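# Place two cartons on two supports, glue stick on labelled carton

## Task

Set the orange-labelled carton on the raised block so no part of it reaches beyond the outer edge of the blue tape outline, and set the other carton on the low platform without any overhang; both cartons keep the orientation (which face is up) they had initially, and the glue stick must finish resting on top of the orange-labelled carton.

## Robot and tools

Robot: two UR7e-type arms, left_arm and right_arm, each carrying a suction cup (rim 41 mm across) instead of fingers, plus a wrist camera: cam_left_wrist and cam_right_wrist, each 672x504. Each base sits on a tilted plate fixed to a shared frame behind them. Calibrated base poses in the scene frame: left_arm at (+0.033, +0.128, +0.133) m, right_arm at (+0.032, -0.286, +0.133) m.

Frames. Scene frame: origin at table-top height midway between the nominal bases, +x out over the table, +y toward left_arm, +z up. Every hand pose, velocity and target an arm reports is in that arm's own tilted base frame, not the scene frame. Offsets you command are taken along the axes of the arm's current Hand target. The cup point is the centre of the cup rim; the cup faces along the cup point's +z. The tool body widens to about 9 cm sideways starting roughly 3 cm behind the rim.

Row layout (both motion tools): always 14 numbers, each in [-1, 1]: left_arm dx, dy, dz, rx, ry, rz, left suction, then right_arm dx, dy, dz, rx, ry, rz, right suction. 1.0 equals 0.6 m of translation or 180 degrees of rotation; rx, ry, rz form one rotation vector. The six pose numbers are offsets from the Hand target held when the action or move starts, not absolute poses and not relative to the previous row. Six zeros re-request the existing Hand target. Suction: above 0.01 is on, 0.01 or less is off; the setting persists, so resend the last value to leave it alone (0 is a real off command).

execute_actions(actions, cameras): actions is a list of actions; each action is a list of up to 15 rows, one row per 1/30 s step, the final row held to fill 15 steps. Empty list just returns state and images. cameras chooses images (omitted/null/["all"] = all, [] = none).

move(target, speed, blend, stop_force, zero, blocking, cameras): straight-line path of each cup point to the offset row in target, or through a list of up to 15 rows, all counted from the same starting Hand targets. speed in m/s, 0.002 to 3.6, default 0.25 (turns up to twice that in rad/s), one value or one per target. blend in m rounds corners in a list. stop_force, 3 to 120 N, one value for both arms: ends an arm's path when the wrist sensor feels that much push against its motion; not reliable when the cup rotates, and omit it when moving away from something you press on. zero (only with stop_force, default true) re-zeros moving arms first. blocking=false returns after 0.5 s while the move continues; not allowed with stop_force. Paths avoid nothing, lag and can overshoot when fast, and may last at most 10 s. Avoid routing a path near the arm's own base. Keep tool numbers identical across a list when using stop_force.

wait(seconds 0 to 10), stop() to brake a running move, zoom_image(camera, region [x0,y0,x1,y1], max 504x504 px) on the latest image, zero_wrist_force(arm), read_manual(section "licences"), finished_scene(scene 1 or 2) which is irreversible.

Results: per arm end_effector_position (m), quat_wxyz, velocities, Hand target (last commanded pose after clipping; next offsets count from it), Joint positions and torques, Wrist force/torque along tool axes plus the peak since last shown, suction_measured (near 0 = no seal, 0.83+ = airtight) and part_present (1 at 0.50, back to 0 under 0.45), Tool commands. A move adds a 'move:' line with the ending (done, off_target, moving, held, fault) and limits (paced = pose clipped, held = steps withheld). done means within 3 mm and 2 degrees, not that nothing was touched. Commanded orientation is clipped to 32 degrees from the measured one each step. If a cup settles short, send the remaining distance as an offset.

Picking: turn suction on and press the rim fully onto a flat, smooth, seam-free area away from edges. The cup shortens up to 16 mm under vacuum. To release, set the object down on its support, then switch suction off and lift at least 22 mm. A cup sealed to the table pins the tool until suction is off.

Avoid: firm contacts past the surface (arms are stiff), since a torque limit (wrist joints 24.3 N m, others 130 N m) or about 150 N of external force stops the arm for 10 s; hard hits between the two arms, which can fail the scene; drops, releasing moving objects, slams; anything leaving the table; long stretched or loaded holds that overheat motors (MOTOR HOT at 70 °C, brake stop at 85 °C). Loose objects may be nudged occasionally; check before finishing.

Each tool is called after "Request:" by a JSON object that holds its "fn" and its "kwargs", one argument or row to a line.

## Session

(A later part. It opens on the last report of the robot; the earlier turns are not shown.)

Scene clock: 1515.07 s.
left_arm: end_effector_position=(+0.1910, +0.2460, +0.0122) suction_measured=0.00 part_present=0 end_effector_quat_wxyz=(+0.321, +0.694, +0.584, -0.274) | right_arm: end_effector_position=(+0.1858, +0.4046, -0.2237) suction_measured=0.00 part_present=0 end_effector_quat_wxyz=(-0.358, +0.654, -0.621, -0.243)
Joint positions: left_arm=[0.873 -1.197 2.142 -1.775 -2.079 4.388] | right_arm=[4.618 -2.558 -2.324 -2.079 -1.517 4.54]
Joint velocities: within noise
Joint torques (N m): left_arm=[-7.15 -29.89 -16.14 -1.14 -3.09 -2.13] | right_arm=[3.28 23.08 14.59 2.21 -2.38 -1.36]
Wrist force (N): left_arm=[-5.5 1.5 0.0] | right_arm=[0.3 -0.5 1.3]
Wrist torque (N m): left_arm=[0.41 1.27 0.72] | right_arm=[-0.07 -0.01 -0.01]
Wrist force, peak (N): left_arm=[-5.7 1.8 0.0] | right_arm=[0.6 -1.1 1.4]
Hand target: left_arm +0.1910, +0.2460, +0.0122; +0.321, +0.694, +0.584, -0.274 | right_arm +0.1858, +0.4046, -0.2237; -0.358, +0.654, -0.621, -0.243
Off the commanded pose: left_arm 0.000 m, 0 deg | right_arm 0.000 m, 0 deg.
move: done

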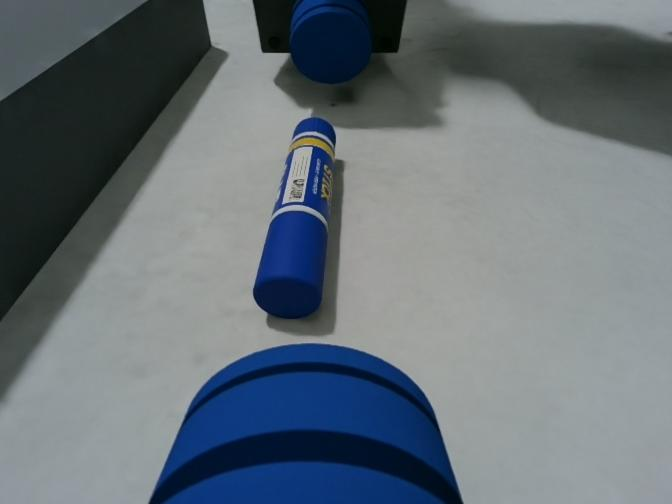

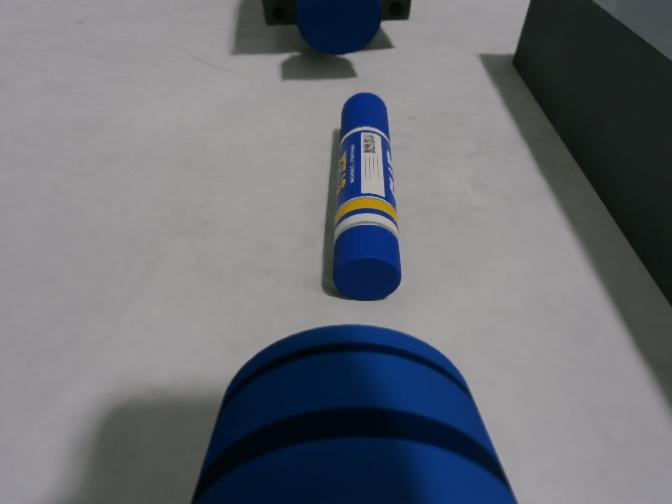

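Request:
{"fn": "move", "kwargs": {
  "target": [-0.0105,0.0133,0.0487,0.0198,0,0.0072,0,-0.0107,-0.009,0.0498,0.0198,0,0.0072,0],
  "speed": 0.04,
  "stop_force": 5
}}

Scene clock: 1526.30 s.
left_arm: end_effector_position=(+0.1976, +0.2188, -0.0009) suction_measured=0.00 part_present=0 end_effector_quat_wxyz=(+0.302, +0.710, +0.567, -0.288) | right_arm: end_effector_position=(+0.1942, +0.4315, -0.2366) suction_measured=0.00 part_present=0 end_effector_quat_wxyz=(-0.375, +0.635, -0.635, -0.227)
Joint positions: left_arm=[0.793 -1.199 2.199 -1.839 -2.075 4.354] | right_arm=[4.655 -2.595 -2.253 -2.106 -1.426 4.585]
Joint velocities: within noise
Joint torques (N m): left_arm=[-8.73 -28.15 7.22 -1.27 1.91 -2.09] | right_arm=[18.72 24.84 15.69 -0.84 1.93 1.45]
Wrist force (N): left_arm=[-5.2 1.7 0.3] | right_arm=[0.4 -0.5 1.3]
Wrist torque (N m): left_arm=[0.43 1.21 0.72] | right_arm=[-0.07 -0.01 -0.03]
Wrist force, peak (N): left_arm=[-5.5 1.6 0.4] | right_arm=[0.3 -0.7 1.5]
Hand target: left_arm +0.1976, +0.2188, -0.0009; +0.302, +0.710, +0.567, -0.288 | right_arm +0.1942, +0.4315, -0.2366; -0.375, +0.635, -0.635, -0.227
Off the commanded pose: left_arm 0.000 m, 0 deg | right_arm 0.000 m, 0 deg.
move: done

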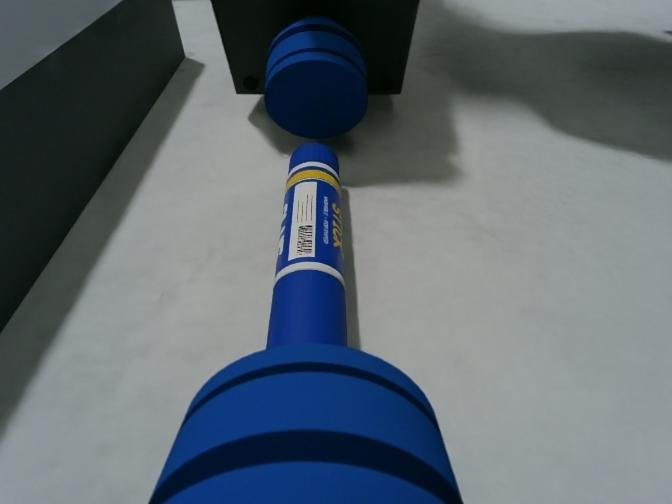

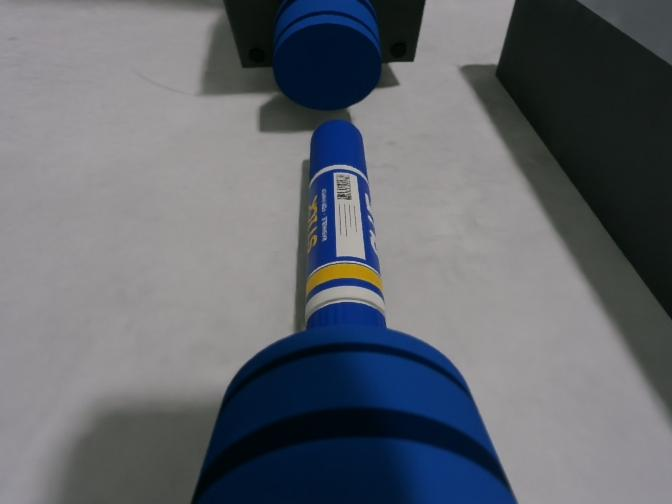

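Request:
{"fn": "move", "kwargs": {
  "target": [-0.016,0,0.0439,0,0,0,0,-0.016,0,0.0439,0,0,0,0],
  "speed": 0.012,
  "stop_force": 6
}}

Scene clock: 1532.67 s.
left_arm: end_effector_position=(+0.1940, +0.1928, -0.0109) suction_measured=0.00 part_present=0 end_effector_quat_wxyz=(+0.302, +0.710, +0.567, -0.288) | right_arm: end_effector_position=(+0.1983, +0.4578, -0.2455) suction_measured=0.00 part_present=0 end_effector_quat_wxyz=(-0.375, +0.635, -0.635, -0.227)
Joint positions: left_arm=[0.755 -1.211 2.276 -1.92 -2.099 4.322] | right_arm=[4.646 -2.612 -2.174 -2.167 -1.433 4.579]
Joint velocities: within noise
Joint torques (N m): left_arm=[-8.11 -40.13 8.9 -1.19 -3.19 -2.01] | right_arm=[3.51 26.71 17.42 -0.71 -2.2 -1.48]
Wrist force (N): left_arm=[-5.6 1.5 -1.0] | right_arm=[-0.1 -0.7 -0.1]
Wrist torque (N m): left_arm=[0.40 1.23 0.73] | right_arm=[-0.11 0.00 -0.02]
Wrist force, peak (N): left_arm=[-5.9 1.5 -1.2] | right_arm=[0.3 -1.0 1.4]
Hand target: left_arm +0.1940, +0.1928, -0.0109; +0.302, +0.710, +0.567, -0.288 | right_arm +0.1983, +0.4578, -0.2455; -0.375, +0.635, -0.635, -0.227
Off the commanded pose: left_arm 0.000 m, 0 deg | right_arm 0.000 m, 0 deg.
move: done

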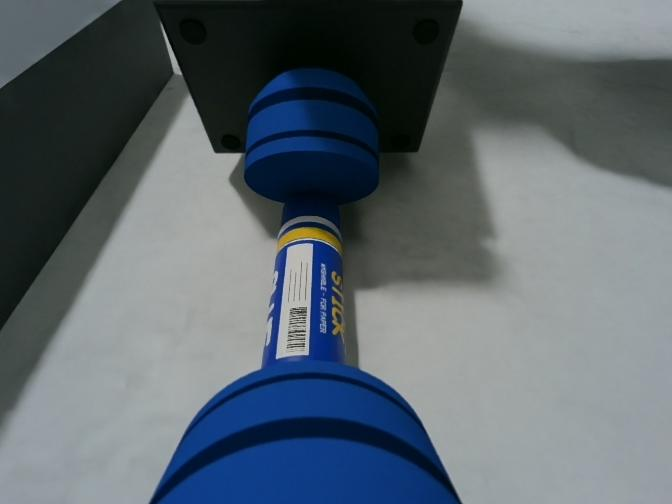

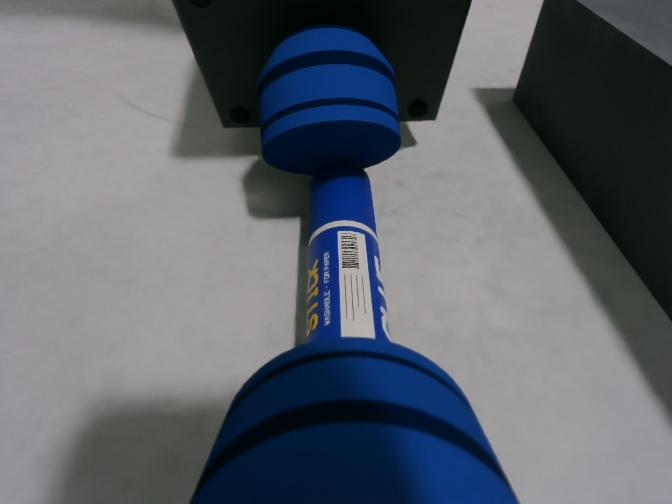

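Request:
{"fn": "move", "kwargs": {
  "target": [-0.0068,0,0.0188,0,0,0,0,-0.0068,0,0.0188,0,0,0,0],
  "speed": 0.008,
  "stop_force": 6
}}

Scene clock: 1538.60 s.
left_arm: end_effector_position=(+0.1925, +0.1817, -0.0152) suction_measured=0.00 part_present=0 end_effector_quat_wxyz=(+0.302, +0.710, +0.567, -0.288) | right_arm: end_effector_position=(+0.2001, +0.4690, -0.2493) suction_measured=0.00 part_present=0 end_effector_quat_wxyz=(-0.375, +0.635, -0.635, -0.227)
Joint positions: left_arm=[0.738 -1.215 2.309 -1.957 -2.111 4.307] | right_arm=[4.642 -2.62 -2.14 -2.192 -1.436 4.577]
Joint velocities: within noise
Joint torques (N m): left_arm=[-9.02 -36.85 11.77 -0.61 -3.32 -2.11] | right_arm=[4.13 26.69 19.52 -0.72 -2.08 -1.36]
Wrist force (N): left_arm=[-5.1 1.3 -6.0] | right_arm=[-1.3 -0.9 -4.7]
Wrist torque (N m): left_arm=[0.35 1.34 0.72] | right_arm=[-0.14 0.04 -0.01]
Wrist force, peak (N): left_arm=[-5.1 1.4 -6.2] | right_arm=[-1.5 -1.0 -4.9]
Hand target: left_arm +0.1925, +0.1817, -0.0152; +0.302, +0.710, +0.567, -0.288 | right_arm +0.2001, +0.4690, -0.2493; -0.375, +0.635, -0.635, -0.227
Off the commanded pose: left_arm 0.000 m, 0 deg | right_arm 0.000 m, 0 deg.
move: done

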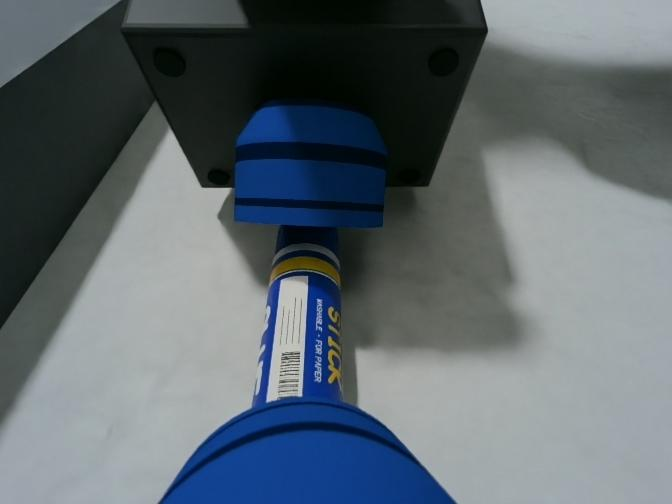

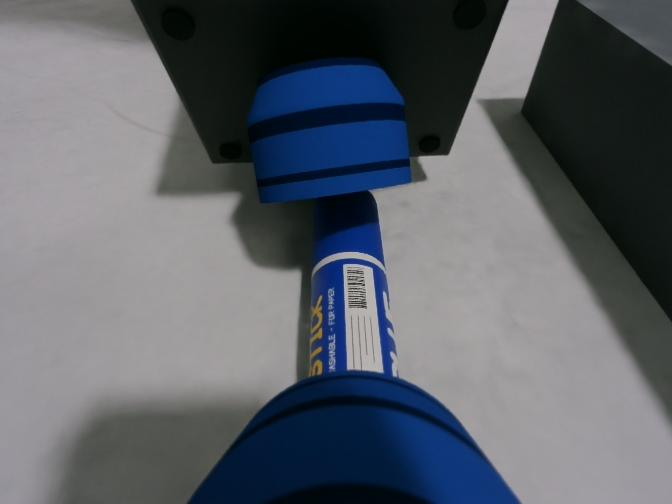

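Request:
{"fn": "move", "kwargs": {
  "target": [-0.0188,0,-0.0068,0,0,0,0,-0.0188,0,-0.0068,0,0,0,0],
  "speed": 0.01
}}

Scene clock: 1542.20 s.
left_arm: end_effector_position=(+0.1906, +0.1777, -0.0041) suction_measured=0.00 part_present=0 end_effector_quat_wxyz=(+0.302, +0.710, +0.567, -0.288) | right_arm: end_effector_position=(+0.1983, +0.4730, -0.2382) suction_measured=0.00 part_present=0 end_effector_quat_wxyz=(-0.375, +0.635, -0.635, -0.227)
Joint positions: left_arm=[0.734 -1.252 2.316 -1.929 -2.114 4.303] | right_arm=[4.649 -2.589 -2.146 -2.217 -1.431 4.581]
Joint velocities: within noise
Joint torques (N m): left_arm=[-9.14 -38.14 9.23 1.64 -3.21 -2.21] | right_arm=[19.04 41.98 -4.74 -1.26 1.98 1.53]
Wrist force (N): left_arm=[-5.3 1.4 0.3] | right_arm=[0.7 -1.0 1.2]
Wrist torque (N m): left_arm=[0.38 1.24 0.73] | right_arm=[-0.15 -0.05 -0.01]
Wrist force, peak (N): left_arm=[-5.1 1.3 -6.4] | right_arm=[-1.5 -1.1 -4.9]
Hand target: left_arm +0.1906, +0.1777, -0.0040; +0.302, +0.710, +0.567, -0.288 | right_arm +0.1983, +0.4731, -0.2381; -0.375, +0.635, -0.635, -0.227
Off the commanded pose: left_arm 0.000 m, 0 deg | right_arm 0.000 m, 0 deg.
move: done

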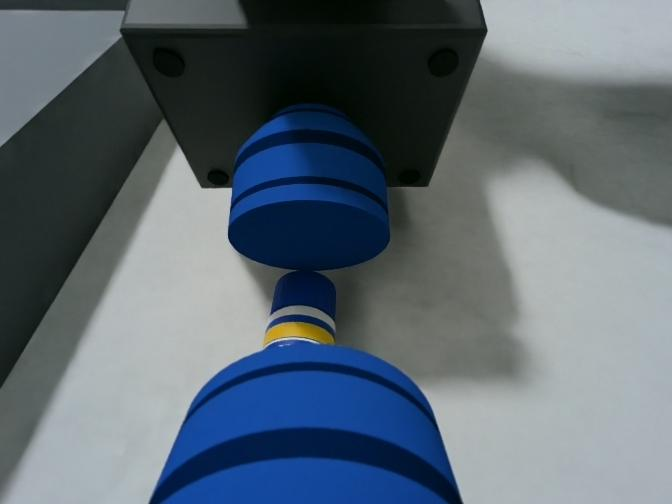

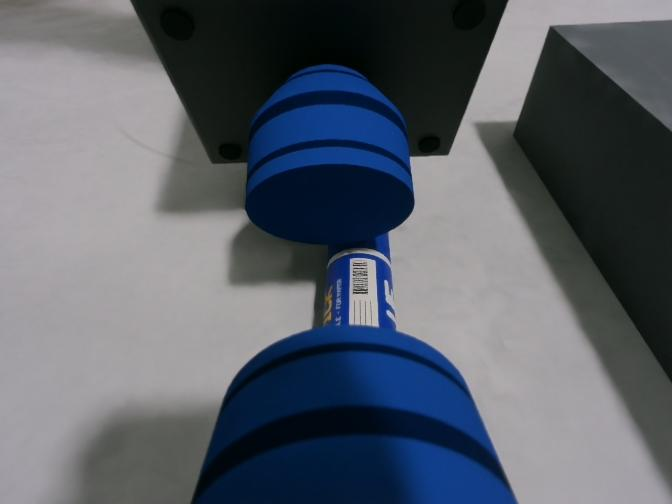

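Request:
{"fn": "move", "kwargs": {
  "target": [
    [-0.0157,0,-0.0057,0,0,0,0,-0.0157,0,-0.0057,0,0,0,0],
    [0.005,0,-0.068,0,0.0389,0,0,0.005,0,-0.068,0,0.0389,0,0]
  ],
  "speed": 0.05
}}

Scene clock: 1598.67 s.
left_arm: end_effector_position=(+0.1939, +0.2103, +0.0203) suction_measured=0.00 part_present=0 end_effector_quat_wxyz=(+0.267, +0.726, +0.584, -0.244) | right_arm: end_effector_position=(+0.1909, +0.4400, -0.2154) suction_measured=0.00 part_present=0 end_effector_quat_wxyz=(-0.336, +0.648, -0.657, -0.188)
Joint positions: left_arm=[0.76 -1.346 2.286 -1.92 -2.047 4.265] | right_arm=[4.682 -2.485 -2.206 -2.388 -1.393 4.623]
Joint velocities: within noise
Joint torques (N m): left_arm=[11.61 -38.18 -17.41 -1.82 1.73 -2.17] | right_arm=[18.31 39.04 -4.35 -0.73 2.02 1.55]
Wrist force (N): left_arm=[-5.0 1.4 0.3] | right_arm=[0.6 -0.8 1.2]
Wrist torque (N m): left_arm=[0.35 1.23 0.70] | right_arm=[-0.12 -0.02 -0.01]
Wrist force, peak (N): left_arm=[-5.6 1.4 0.2] | right_arm=[1.0 -1.1 1.6]
Hand target: left_arm +0.1939, +0.2104, +0.0203; +0.267, +0.726, +0.584, -0.244 | right_arm +0.1909, +0.4399, -0.2153; -0.336, +0.648, -0.657, -0.188
Off the commanded pose: left_arm 0.000 m, 0 deg | right_arm 0.000 m, 0 deg.
move: done

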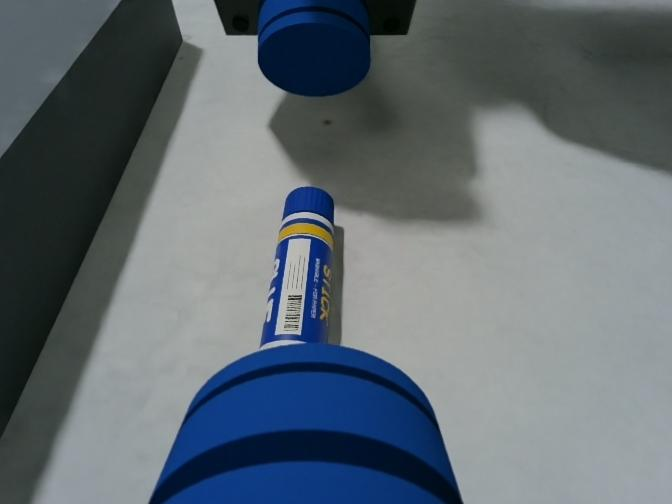

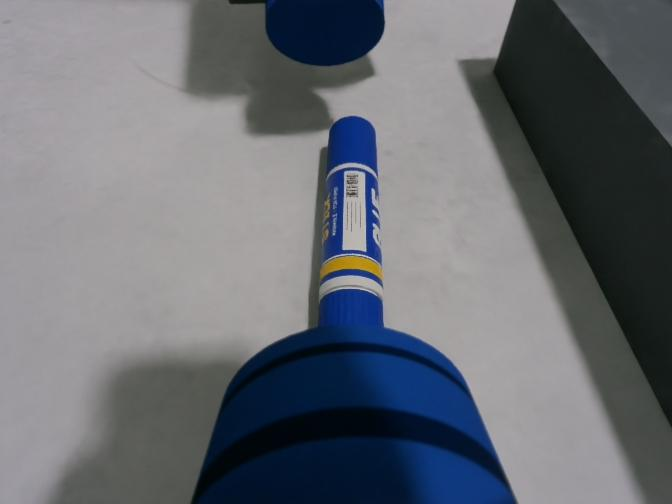

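Request:
{"fn": "move", "kwargs": {
  "target": [
    [0.006,0.0058,-0.0118,0,0,0,0,0.006,0,-0.0118,0,0,0,0],
    [0.0483,0.0058,0.0097,0,0,0,0,0.0483,0,0.0097,0,0,0,0]
  ],
  "speed": 0.04,
  "stop_force": 4
}}

Scene clock: 1605.87 s.
left_arm: end_effector_position=(+0.2028, +0.2267, -0.0029) suction_measured=0.00 part_present=0 end_effector_quat_wxyz=(+0.267, +0.726, +0.584, -0.244) | right_arm: end_effector_position=(+0.1940, +0.4229, -0.2393) suction_measured=0.00 part_present=0 end_effector_quat_wxyz=(-0.336, +0.648, -0.657, -0.188)
Joint positions: left_arm=[0.773 -1.254 2.249 -1.97 -2.039 4.277] | right_arm=[4.668 -2.555 -2.219 -2.303 -1.403 4.613]
Joint velocities: within noise
Joint torques (N m): left_arm=[11.91 -27.18 -15.88 -1.68 1.75 1.58] | right_arm=[2.5 25.31 17.16 1.87 -2.22 -1.31]
Wrist force (N): left_arm=[-5.0 1.5 0.1] | right_arm=[0.4 -1.1 1.3]
Wrist torque (N m): left_arm=[0.35 1.23 0.71] | right_arm=[-0.15 0.01 -0.02]
Wrist force, peak (N): left_arm=[-5.2 1.9 -0.4] | right_arm=[0.7 -1.2 1.5]
Hand target: left_arm +0.2028, +0.2267, -0.0029; +0.267, +0.726, +0.584, -0.244 | right_arm +0.1940, +0.4229, -0.2393; -0.336, +0.648, -0.657, -0.188
Off the commanded pose: left_arm 0.000 m, 0 deg | right_arm 0.000 m, 0 deg.
move: done

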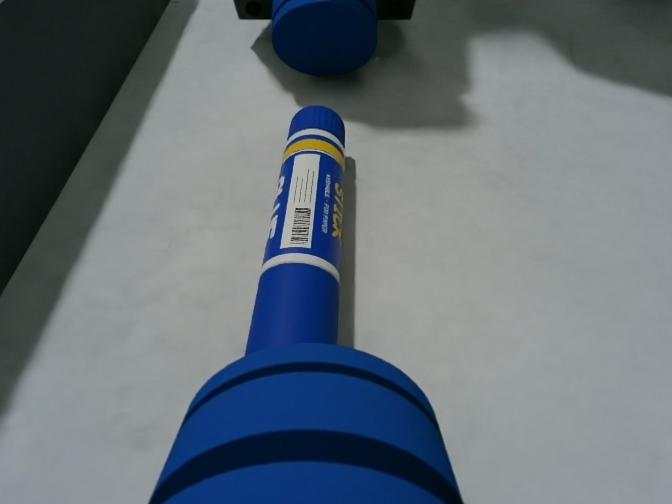

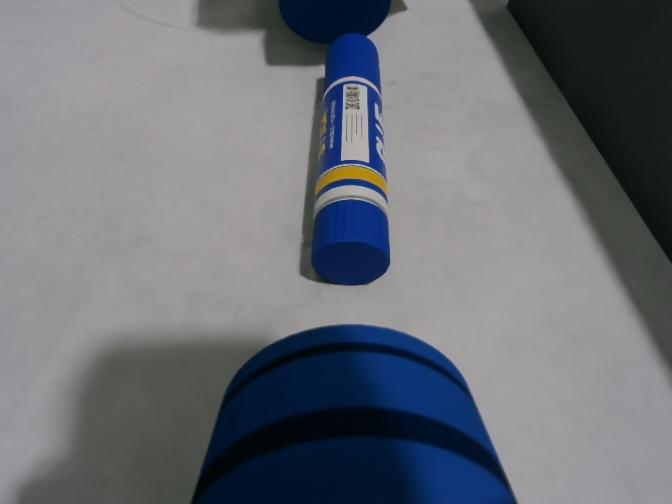

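Request:
{"fn": "move", "kwargs": {
  "target": [0,0,0,0,0,0,0,-0.0257,0,0.0505,0,0,0,0],
  "speed": 0.04,
  "stop_force": 4,
  "cameras": []
}}

Request:
{"fn": "move", "kwargs": {
  "target": [-0.0151,0,0.0297,0,0,0,0,-0.0114,0,0.0223,0,0,0,0],
  "speed": 0.01,
  "stop_force": 8
}}

Scene clock: 1613.23 s.
left_arm: end_effector_position=(+0.2028, +0.2267, -0.0029) suction_measured=0.00 part_present=0 end_effector_quat_wxyz=(+0.267, +0.726, +0.584, -0.244) | right_arm: end_effector_position=(+0.1989, +0.4547, -0.2500) suction_measured=0.00 part_present=0 end_effector_quat_wxyz=(-0.336, +0.648, -0.657, -0.188)
Joint positions: left_arm=[0.773 -1.254 2.249 -1.97 -2.039 4.277] | right_arm=[4.656 -2.583 -2.122 -2.371 -1.411 4.604]
Joint velocities: within noise
Joint torques (N m): left_arm=[10.26 -26.95 -11.99 -1.41 1.74 1.36] | right_arm=[4.08 27.87 17.55 -1.04 -2.17 -1.24]
Wrist force (N): left_arm=[-4.9 1.7 0.1] | right_arm=[0.7 -1.0 1.2]
Wrist torque (N m): left_arm=[0.38 1.21 0.71] | right_arm=[-0.14 -0.04 -0.01]
Wrist force, peak (N): left_arm=[-5.3 1.6 -0.1] | right_arm=[0.4 -1.1 1.7]
Hand target: left_arm +0.2028, +0.2267, -0.0029; +0.267, +0.726, +0.584, -0.244 | right_arm +0.1989, +0.4547, -0.2500; -0.336, +0.648, -0.657, -0.188
Off the commanded pose: left_arm 0.000 m, 0 deg | right_arm 0.000 m, 0 deg.
move: done
No camera images: "cameras" was empty.

Scene clock: 1614.70 s.
left_arm: end_effector_position=(+0.2021, +0.2217, -0.0049) suction_measured=0.00 part_present=0 end_effector_quat_wxyz=(+0.267, +0.726, +0.584, -0.244) | right_arm: end_effector_position=(+0.1993, +0.4572, -0.2509) suction_measured=0.00 part_present=0 end_effector_quat_wxyz=(-0.336, +0.648, -0.657, -0.188)
Joint positions: left_arm=[0.766 -1.257 2.264 -1.985 -2.043 4.271] | right_arm=[4.655 -2.585 -2.114 -2.377 -1.412 4.604]
Joint velocities: within noise
Joint torques (N m): left_arm=[-7.99 -39.59 7.52 -1.65 -3.29 -2.29] | right_arm=[20.6 41.17 -3.91 2.06 1.78 1.19]
Wrist force (N): left_arm=[-4.9 1.4 -0.1] | right_arm=[0.7 -0.9 1.5]
Wrist torque (N m): left_arm=[0.33 1.20 0.71] | right_arm=[-0.14 -0.05 -0.01]
Wrist force, peak (N): left_arm=[-5.1 1.7 -0.1] | right_arm=[0.9 -1.0 1.6]
Hand target: left_arm +0.2021, +0.2217, -0.0049; +0.267, +0.726, +0.584, -0.244 (not the last commanded pose) | right_arm +0.1993, +0.4572, -0.2509; -0.336, +0.648, -0.657, -0.188 (not the last commanded pose)
Off the commanded pose: left_arm 0.015 m, 0 deg | right_arm 0.012 m, 0 deg.
move: held (right_arm; a check stopped the path), off_target (left_arm; braked when a check withheld steps of right_arm); limits=held
pose unreachable (right arm): on one or more control steps of this call, first in action 0 (counted from 0), this arm could not follow its commanded pose, so it was not sent that pose on those steps. It may still have moved: this result reports where it is.
cause: moving toward the commanded pose would bring a part of the arm too close to another arm (a part of this arm just beyond joint 3 (elbow) and the left arm's base or mounting).

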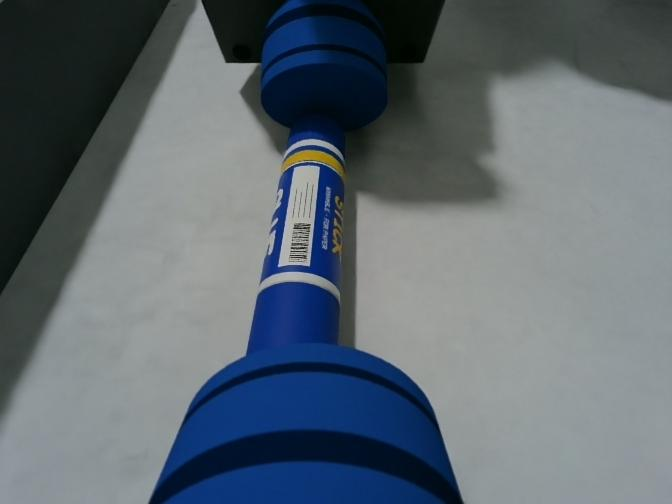

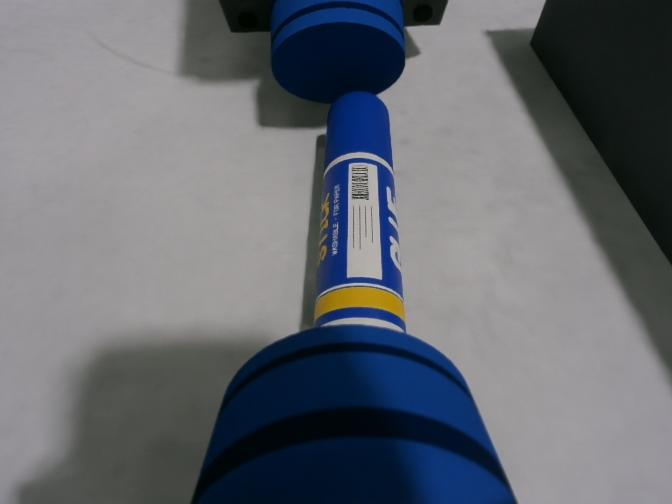

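Request:
{"fn": "move", "kwargs": {
  "target": [0,0,0,0,0,0,0,0.0023,0,-0.0045,0,0,0,0],
  "speed": 0.02,
  "cameras": []
}}

Request:
{"fn": "move", "kwargs": {
  "target": [-0.0242,0,0.0475,0,0,0,0,0,0,0,0,0,0,0],
  "speed": 0.01,
  "stop_force": 8
}}

Scene clock: 1618.77 s.
left_arm: end_effector_position=(+0.2021, +0.2217, -0.0049) suction_measured=0.00 part_present=0 end_effector_quat_wxyz=(+0.267, +0.726, +0.584, -0.244) | right_arm: end_effector_position=(+0.1989, +0.4544, -0.2499) suction_measured=0.00 part_present=0 end_effector_quat_wxyz=(-0.336, +0.648, -0.657, -0.188)
Joint positions: left_arm=[0.766 -1.257 2.264 -1.985 -2.043 4.271] | right_arm=[4.656 -2.583 -2.123 -2.371 -1.411 4.604]
Joint velocities: within noise
Joint torques (N m): left_arm=[-7.63 -39.45 4.7 -1.44 -3.04 -2.08] | right_arm=[18.42 42.18 -2.92 2.08 1.94 1.54]
Wrist force (N): left_arm=[-4.9 1.6 0.2] | right_arm=[0.6 -0.7 1.4]
Wrist torque (N m): left_arm=[0.38 1.20 0.70] | right_arm=[-0.09 -0.03 -0.01]
Wrist force, peak (N): left_arm=[-5.2 1.6 -0.2] | right_arm=[0.6 -1.1 1.6]
Hand target: left_arm +0.2021, +0.2217, -0.0049; +0.267, +0.726, +0.584, -0.244 | right_arm +0.1989, +0.4543, -0.2499; -0.336, +0.648, -0.657, -0.188
Off the commanded pose: left_arm 0.000 m, 0 deg | right_arm 0.000 m, 0 deg.
move: done
No camera images: "cameras" was empty.

Scene clock: 1622.93 s.
left_arm: end_effector_position=(+0.1980, +0.1921, -0.0162) suction_measured=0.00 part_present=0 end_effector_quat_wxyz=(+0.267, +0.726, +0.584, -0.244) | right_arm: end_effector_position=(+0.1989, +0.4543, -0.2499) suction_measured=0.00 part_present=0 end_effector_quat_wxyz=(-0.336, +0.648, -0.657, -0.188)
Joint positions: left_arm=[0.719 -1.269 2.351 -2.08 -2.069 4.227] | right_arm=[4.656 -2.583 -2.123 -2.371 -1.411 4.604]
Joint velocities: within noise
Joint torques (N m): left_arm=[-9.08 -37.1 9.44 -1.49 -3.28 -2.13] | right_arm=[18.84 41.12 -3.36 2 2.02 1.56]
Wrist force (N): left_arm=[-4.7 1.4 -1.6] | right_arm=[0.8 -0.8 0.0]
Wrist torque (N m): left_arm=[0.33 1.22 0.70] | right_arm=[-0.13 -0.03 -0.01]
Wrist force, peak (N): left_arm=[-5.3 1.6 -1.1] | right_arm=[0.8 -1.1 1.5]
Hand target: left_arm +0.1980, +0.1921, -0.0162; +0.267, +0.726, +0.584, -0.244 | right_arm +0.1989, +0.4543, -0.2499; -0.336, +0.648, -0.657, -0.188
Off the commanded pose: left_arm 0.000 m, 0 deg | right_arm 0.000 m, 0 deg.
move: done

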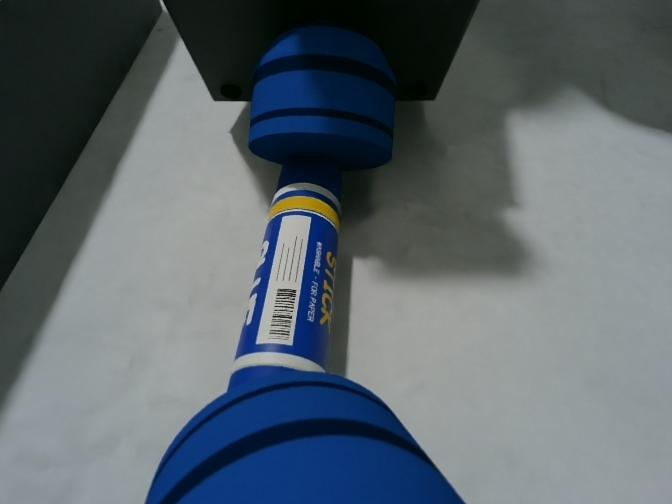

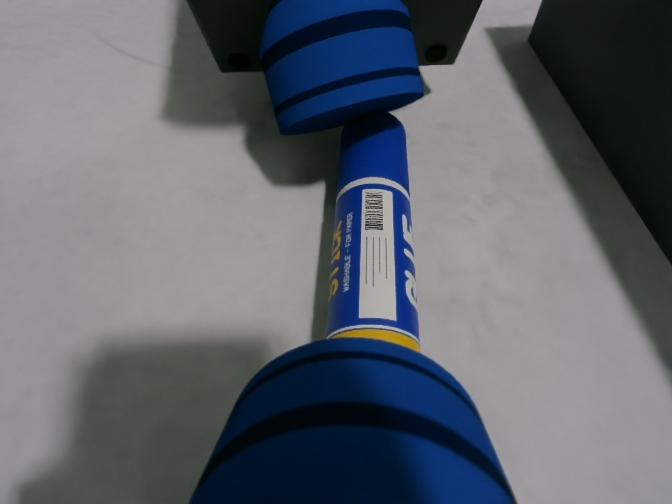

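Request:
{"fn": "move", "kwargs": {
  "target": [
    [0.0114,0,-0.0223,0,0,0,0,0.0023,0,-0.0045,0,0,0,0],
    [0.0114,0.0117,-0.0223,0,0,0,0,0.0023,-0.0075,-0.0045,0,0,0,0]
  ],
  "speed": 0.02
}}

Scene clock: 1628.47 s.
left_arm: end_effector_position=(+0.2066, +0.2048, -0.0102) suction_measured=0.00 part_present=0 end_effector_quat_wxyz=(+0.267, +0.726, +0.584, -0.244) | right_arm: end_effector_position=(+0.2027, +0.4511, -0.2481) suction_measured=0.00 part_present=0 end_effector_quat_wxyz=(-0.336, +0.648, -0.657, -0.188)
Joint positions: left_arm=[0.729 -1.261 2.305 -2.037 -2.064 4.236] | right_arm=[4.642 -2.578 -2.128 -2.369 -1.421 4.594]
Joint velocities: within noise
Joint torques (N m): left_arm=[-8.18 -25.28 -14.92 -1.82 -3.22 -2.29] | right_arm=[5.84 42.28 19.21 -1.23 -2.2 -0.96]
Wrist force (N): left_arm=[-5.1 1.6 0.0] | right_arm=[0.8 -0.9 1.3]
Wrist torque (N m): left_arm=[0.38 1.25 0.70] | right_arm=[-0.13 -0.05 -0.01]
Wrist force, peak (N): left_arm=[-5.7 1.8 -1.0] | right_arm=[0.7 -1.0 1.6]
Hand target: left_arm +0.2068, +0.2048, -0.0102; +0.267, +0.726, +0.584, -0.244 | right_arm +0.2028, +0.4511, -0.2481; -0.336, +0.648, -0.657, -0.188
Off the commanded pose: left_arm 0.000 m, 0 deg | right_arm 0.000 m, 0 deg.
move: done

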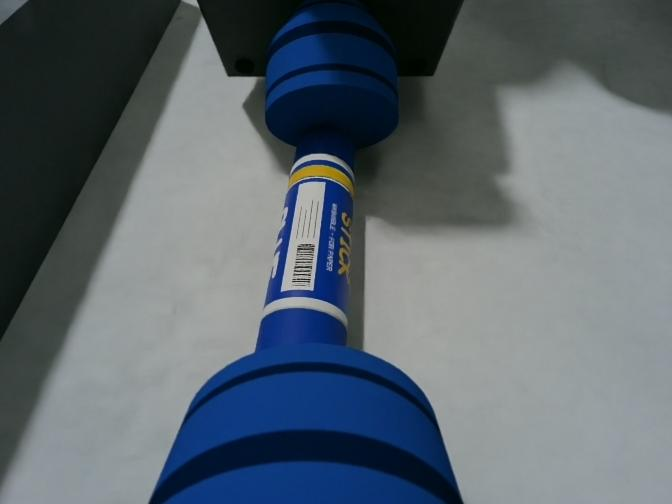

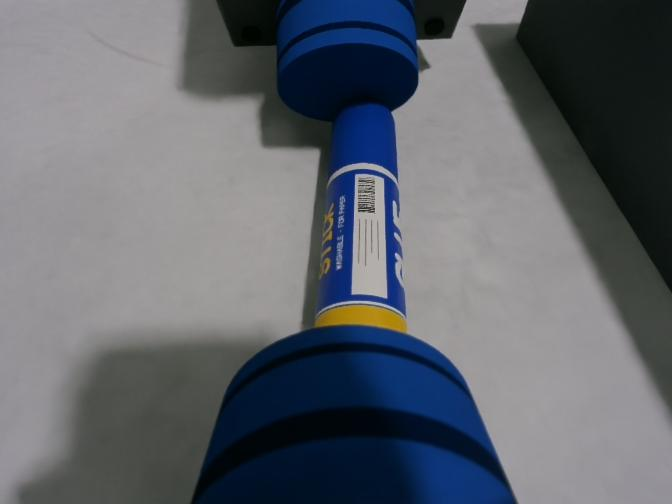

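Request:
{"fn": "move", "kwargs": {
  "target": [0,0.0033,0,0.0148,0,0.0076,0,0,-0.0033,0,0.0148,0,0.0076,0],
  "speed": 0.02,
  "cameras": []
}}

Request:
{"fn": "move", "kwargs": {
  "target": [-0.0242,0,0.0475,0,0,0,0,0,0,0,0,0,0,0],
  "speed": 0.01,
  "stop_force": 8
}}

Scene clock: 1636.93 s.
left_arm: end_effector_position=(+0.2087, +0.2044, -0.0100) suction_measured=0.00 part_present=0 end_effector_quat_wxyz=(+0.253, +0.739, +0.570, -0.254) | right_arm: end_effector_position=(+0.2048, +0.4509, -0.2477) suction_measured=0.00 part_present=0 end_effector_quat_wxyz=(-0.349, +0.632, -0.669, -0.177)
Joint positions: left_arm=[0.703 -1.259 2.289 -2.012 -2.037 4.246] | right_arm=[4.674 -2.583 -2.136 -2.356 -1.352 4.64]
Joint velocities: within noise
Joint torques (N m): left_arm=[-8.69 -26.05 -15.36 1.19 1.73 1.55] | right_arm=[16.49 27.86 -4.3 1.96 2.18 1.49]
Wrist force (N): left_arm=[-5.2 1.8 0.0] | right_arm=[0.6 -1.3 1.6]
Wrist torque (N m): left_arm=[0.40 1.25 0.71] | right_arm=[-0.18 -0.02 -0.02]
Wrist force, peak (N): left_arm=[-5.4 1.6 0.1] | right_arm=[0.9 -0.9 1.7]
Hand target: left_arm +0.2088, +0.2044, -0.0100; +0.253, +0.739, +0.570, -0.255 | right_arm +0.2048, +0.4509, -0.2477; -0.349, +0.632, -0.669, -0.177
Off the commanded pose: left_arm 0.000 m, 0 deg | right_arm 0.000 m, 0 deg.
move: done
No camera images: "cameras" was empty.

Scene clock: 1641.10 s.
left_arm: end_effector_position=(+0.2030, +0.1752, -0.0215) suction_measured=0.00 part_present=0 end_effector_quat_wxyz=(+0.253, +0.739, +0.570, -0.255) | right_arm: end_effector_position=(+0.2048, +0.4509, -0.2477) suction_measured=0.00 part_present=0 end_effector_quat_wxyz=(-0.349, +0.632, -0.669, -0.177)
Joint positions: left_arm=[0.655 -1.269 2.375 -2.109 -2.063 4.201] | right_arm=[4.674 -2.583 -2.136 -2.356 -1.352 4.641]
Joint velocities: within noise
Joint torques (N m): left_arm=[-9.51 -35.82 10.58 -1.08 -3.63 -2.3] | right_arm=[17.66 27.49 -0.79 2.03 2.05 1.54]
Wrist force (N): left_arm=[-3.9 1.5 -4.2] | right_arm=[0.0 -0.9 -3.3]
Wrist torque (N m): left_arm=[0.35 1.27 0.70] | right_arm=[-0.12 0.02 -0.02]
Wrist force, peak (N): left_arm=[-4.1 1.5 -4.4] | right_arm=[0.0 -0.9 -3.4]
Hand target: left_arm +0.2030, +0.1752, -0.0215; +0.253, +0.739, +0.570, -0.255 | right_arm +0.2048, +0.4509, -0.2477; -0.349, +0.632, -0.669, -0.177
Off the commanded pose: left_arm 0.000 m, 0 deg | right_arm 0.000 m, 0 deg.
move: done

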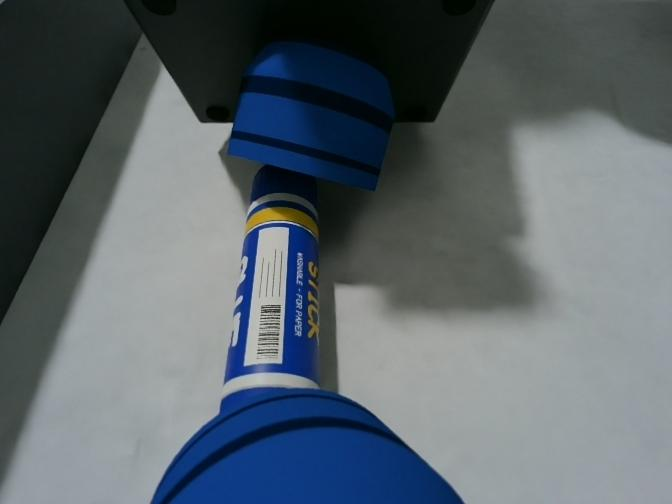

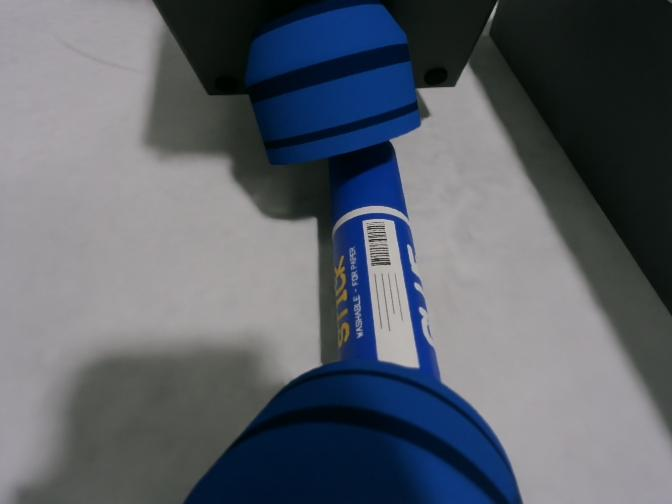

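Request:
{"fn": "move", "kwargs": {
  "target": [0.0242,0,-0.0475,0,0,0,0,0.0242,0,-0.0475,0,0,0,0],
  "speed": 0.03
}}

Scene clock: 1685.80 s.
left_arm: end_effector_position=(+0.2087, +0.2043, -0.0100) suction_measured=0.00 part_present=0 end_effector_quat_wxyz=(+0.253, +0.739, +0.570, -0.255) | right_arm: end_effector_position=(+0.1985, +0.4212, -0.2380) suction_measured=0.00 part_present=0 end_effector_quat_wxyz=(-0.349, +0.632, -0.669, -0.177)
Joint positions: left_arm=[0.703 -1.259 2.289 -2.012 -2.037 4.246] | right_arm=[4.695 -2.559 -2.228 -2.291 -1.338 4.655]
Joint velocities: within noise
Joint torques (N m): left_arm=[9.75 -25.33 -15.06 1.4 1.68 1.5] | right_arm=[19.34 39.17 -5.87 2.01 2.1 1.74]
Wrist force (N): left_arm=[-5.1 1.4 0.1] | right_arm=[0.7 -1.0 1.5]
Wrist torque (N m): left_arm=[0.34 1.25 0.70] | right_arm=[-0.15 -0.03 -0.03]
Wrist force, peak (N): left_arm=[-4.0 1.6 -4.5] | right_arm=[0.1 -0.6 -3.6]
Hand target: left_arm +0.2088, +0.2044, -0.0100; +0.253, +0.739, +0.570, -0.255 | right_arm +0.1985, +0.4211, -0.2380; -0.349, +0.632, -0.669, -0.177
Off the commanded pose: left_arm 0.000 m, 0 deg | right_arm 0.000 m, 0 deg.
move: done

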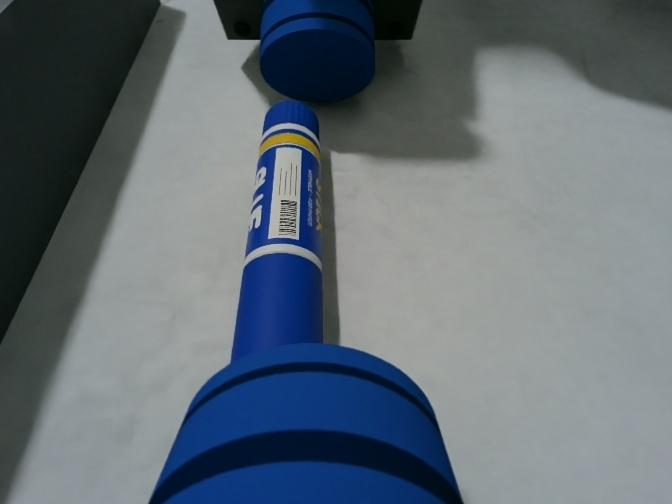

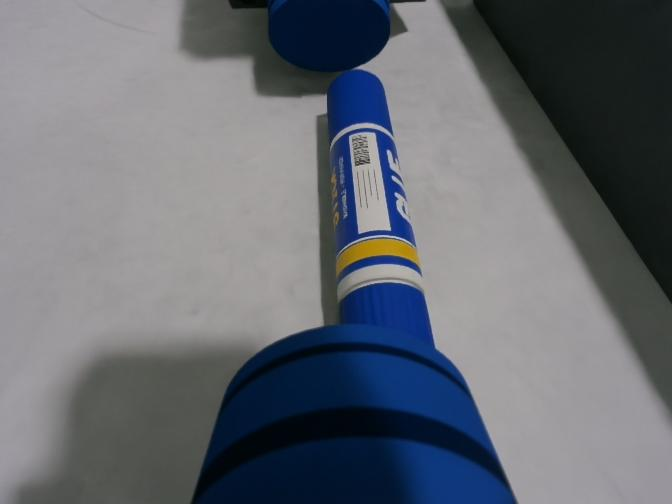

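Request:
{"fn": "move", "kwargs": {
  "target": [
    [-0.0275,0,-0.014,0,0,0,0,-0.0275,0,-0.014,0,0,0,0],
    [-0.0546,0.0104,0.0393,0,0,0,0,-0.0491,-0.0122,0.0283,0,0,0,0]
  ],
  "speed": 0.05,
  "cameras": []
}}

Request:
{"fn": "move", "kwargs": {
  "target": [0.0178,0,0.0091,0,0,0,0,0.0178,0,0.0091,0,0,0,0],
  "speed": 0.008,
  "stop_force": 3
}}

Scene clock: 1703.17 s.
left_arm: end_effector_position=(+0.2055, +0.1641, -0.0052) suction_measured=0.00 part_present=0 end_effector_quat_wxyz=(+0.253, +0.739, +0.570, -0.255) | right_arm: end_effector_position=(+0.2084, +0.4528, -0.2279) suction_measured=0.00 part_present=0 end_effector_quat_wxyz=(-0.349, +0.632, -0.669, -0.177)
Joint positions: left_arm=[0.628 -1.329 2.39 -2.076 -2.078 4.175] | right_arm=[4.662 -2.527 -2.149 -2.397 -1.36 4.632]
Joint velocities: within noise
Joint torques (N m): left_arm=[-8.87 -35.42 8.89 -1.85 -3.4 -2.18] | right_arm=[3.06 25.78 18.83 -1.09 -2.01 -1.31]
Wrist force (N): left_arm=[-5.0 1.7 0.0] | right_arm=[0.7 -1.2 1.5]
Wrist torque (N m): left_arm=[0.39 1.23 0.71] | right_arm=[-0.16 -0.03 -0.01]
Wrist force, peak (N): left_arm=[-5.3 1.6 0.1] | right_arm=[0.9 -1.1 1.8]
Hand target: left_arm +0.2055, +0.1640, -0.0052; +0.253, +0.739, +0.570, -0.255 | right_arm +0.2084, +0.4529, -0.2279; -0.349, +0.632, -0.669, -0.177
Off the commanded pose: left_arm 0.000 m, 0 deg | right_arm 0.000 m, 0 deg.
move: done
No camera images: "cameras" was empty.

Scene clock: 1705.57 s.
left_arm: end_effector_position=(+0.2067, +0.1666, -0.0124) suction_measured=0.00 part_present=0 end_effector_quat_wxyz=(+0.253, +0.739, +0.570, -0.255) | right_arm: end_effector_position=(+0.2093, +0.4509, -0.2333) suction_measured=0.00 part_present=0 end_effector_quat_wxyz=(-0.349, +0.632, -0.669, -0.177)
Joint positions: left_arm=[0.631 -1.303 2.386 -2.097 -2.076 4.178] | right_arm=[4.659 -2.542 -2.147 -2.384 -1.363 4.629]
Joint velocities: within noise
Joint torques (N m): left_arm=[-8.22 -35.02 8.3 0.83 -3.03 -2.12] | right_arm=[18.21 39.33 -5.59 -1.61 2.17 1.36]
Wrist force (N): left_arm=[-7.4 1.6 -1.4] | right_arm=[-1.9 -1.1 0.0]
Wrist torque (N m): left_arm=[0.37 1.27 0.71] | right_arm=[-0.16 0.01 -0.02]
Wrist force, peak (N): left_arm=[-7.8 1.5 -1.5] | right_arm=[-2.1 -1.1 0.0]
Hand target: left_arm +0.2067, +0.1666, -0.0124; +0.253, +0.739, +0.570, -0.255 (not the last commanded pose) | right_arm +0.2093, +0.4509, -0.2333; -0.349, +0.632, -0.669, -0.177 (not the last commanded pose)
Off the commanded pose: left_arm 0.004 m, 0 deg | right_arm 0.006 m, 0 deg.
move: contact (left_arm, right_arm)

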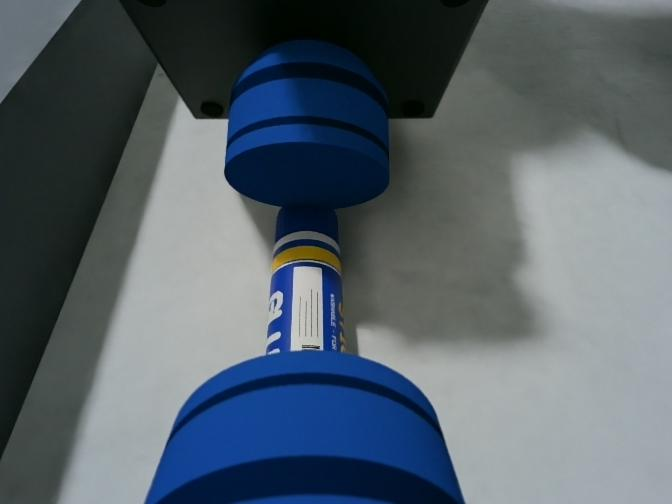

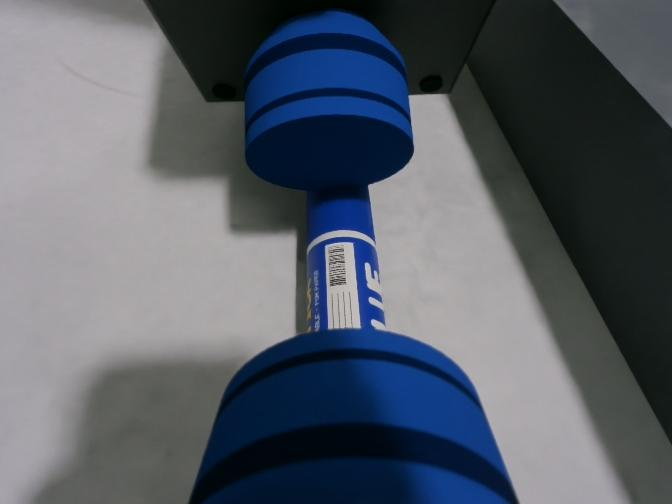

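Request:
{"fn": "move", "kwargs": {
  "target": [0,-0.05,0,0,0,0,0,0,0.05,0,0,0,0,0],
  "speed": 0.03
}}

Scene clock: 1713.87 s.
left_arm: end_effector_position=(+0.1776, +0.1732, -0.0149) suction_measured=0.00 part_present=0 end_effector_quat_wxyz=(+0.253, +0.739, +0.570, -0.255) | right_arm: end_effector_position=(+0.1803, +0.4551, -0.2394) suction_measured=0.00 part_present=0 end_effector_quat_wxyz=(-0.349, +0.632, -0.669, -0.177)
Joint positions: left_arm=[0.693 -1.317 2.41 -2.079 -2.042 4.236] | right_arm=[4.761 -2.563 -2.159 -2.368 -1.292 4.705]
Joint velocities: within noise
Joint torques (N m): left_arm=[10.63 -35.59 9.13 1.14 1.7 1.72] | right_arm=[17.74 26.8 -4.69 1.98 2.07 1.63]
Wrist force (N): left_arm=[-5.0 1.5 0.1] | right_arm=[0.8 -1.1 1.7]
Wrist torque (N m): left_arm=[0.36 1.23 0.71] | right_arm=[-0.14 -0.05 -0.02]
Wrist force, peak (N): left_arm=[-7.7 1.5 -1.4] | right_arm=[-2.0 -1.4 0.1]
Hand target: left_arm +0.1775, +0.1733, -0.0149; +0.253, +0.739, +0.570, -0.255 | right_arm +0.1802, +0.4551, -0.2394; -0.349, +0.632, -0.669, -0.177
Off the commanded pose: left_arm 0.000 m, 0 deg | right_arm 0.000 m, 0 deg.
move: done

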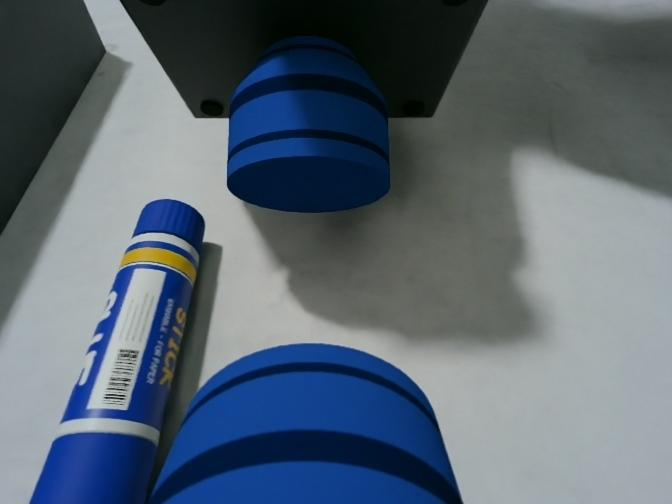

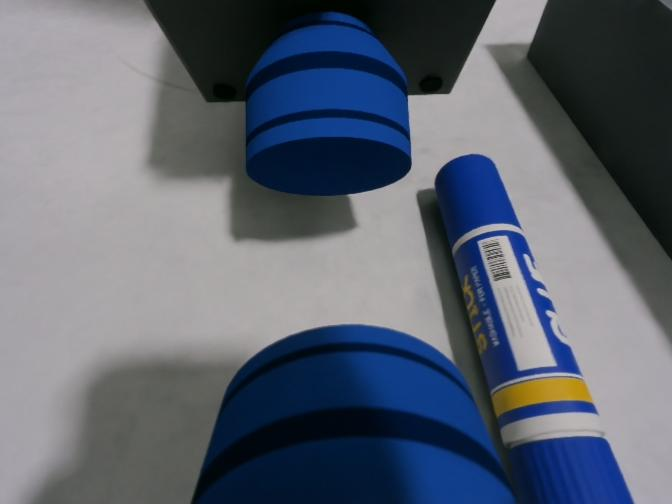

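Request:
{"fn": "move", "kwargs": {
  "target": [
    [0.001,0,-0.09,0,0,0,0,-0.1188,0,-0.0605,0,0,0,0],
    [0.001,0,-0.1865,0,0,0,0,-0.1148,-0.0653,-0.0087,0,0.35,0,0]
  ],
  "speed": 0.12
}}

Scene clock: 1728.17 s.
left_arm: end_effector_position=(+0.1813, +0.2008, +0.0153) suction_measured=0.00 part_present=0 end_effector_quat_wxyz=(+0.253, +0.739, +0.570, -0.255) | right_arm: end_effector_position=(+0.1752, +0.4670, -0.2075) suction_measured=0.00 part_present=0 end_effector_quat_wxyz=(-0.349, +0.632, -0.669, -0.177)
Joint positions: left_arm=[0.741 -1.359 2.316 -1.923 -2.016 4.281] | right_arm=[4.776 -2.474 -2.167 -2.451 -1.281 4.716]
Joint velocities: within noise
Joint torques (N m): left_arm=[11.59 -37.17 -17.35 1.51 1.8 1.84] | right_arm=[2.57 24.39 19.83 2.03 -1.87 -1.31]
Wrist force (N): left_arm=[-4.9 1.5 0.0] | right_arm=[0.7 -1.3 1.7]
Wrist torque (N m): left_arm=[0.36 1.21 0.70] | right_arm=[-0.18 -0.04 0.00]
Wrist force, peak (N): left_arm=[-5.3 1.6 0.0] | right_arm=[-3.5 -1.3 -0.1]
Hand target: left_arm +0.1813, +0.2009, +0.0153; +0.253, +0.739, +0.570, -0.255 (not the last commanded pose) | right_arm +0.1752, +0.4670, -0.2075; -0.349, +0.632, -0.669, -0.177 (not the last commanded pose)
Off the commanded pose: left_arm 0.071 m, 0 deg | right_arm 0.056 m, 63 deg.
move: held (right_arm; a check stopped the path), off_target (left_arm; braked when a check withheld steps of right_arm); path passed 0 of 2 targets; limits=held
pose unreachable (right arm): on one or more control steps of this call, first in action 0 (counted from 0), this arm could not follow its commanded pose, so it was not sent that pose on those steps. It may still have moved: this result reports where it is.
cause: moving toward the commanded pose would bring a part of the arm too close to another arm (a part of this arm just beyond joint 6 (wrist 3) and the left arm's base or mounting).

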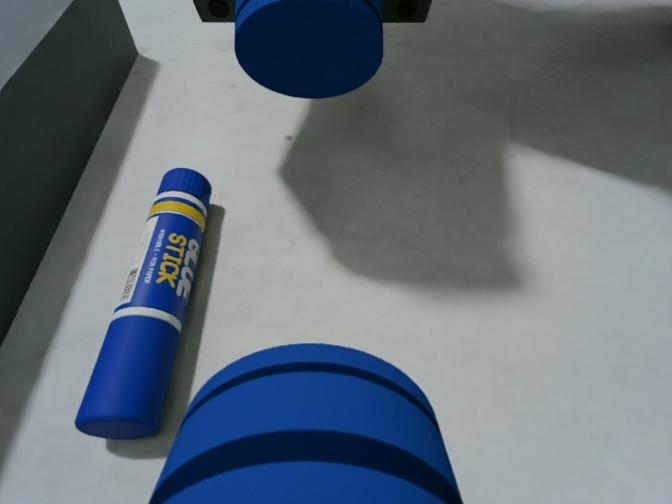

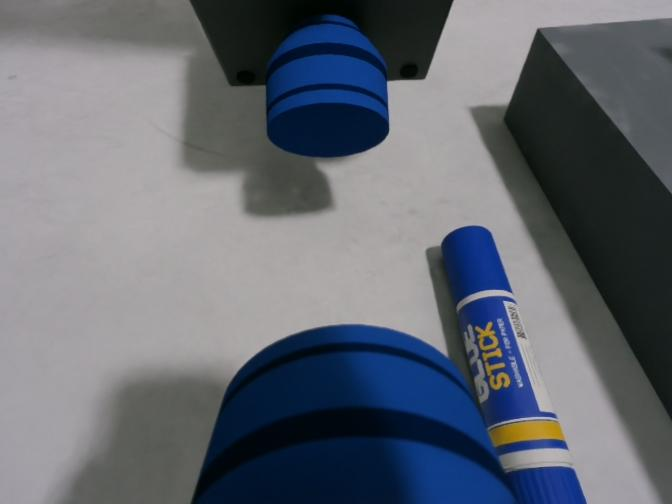

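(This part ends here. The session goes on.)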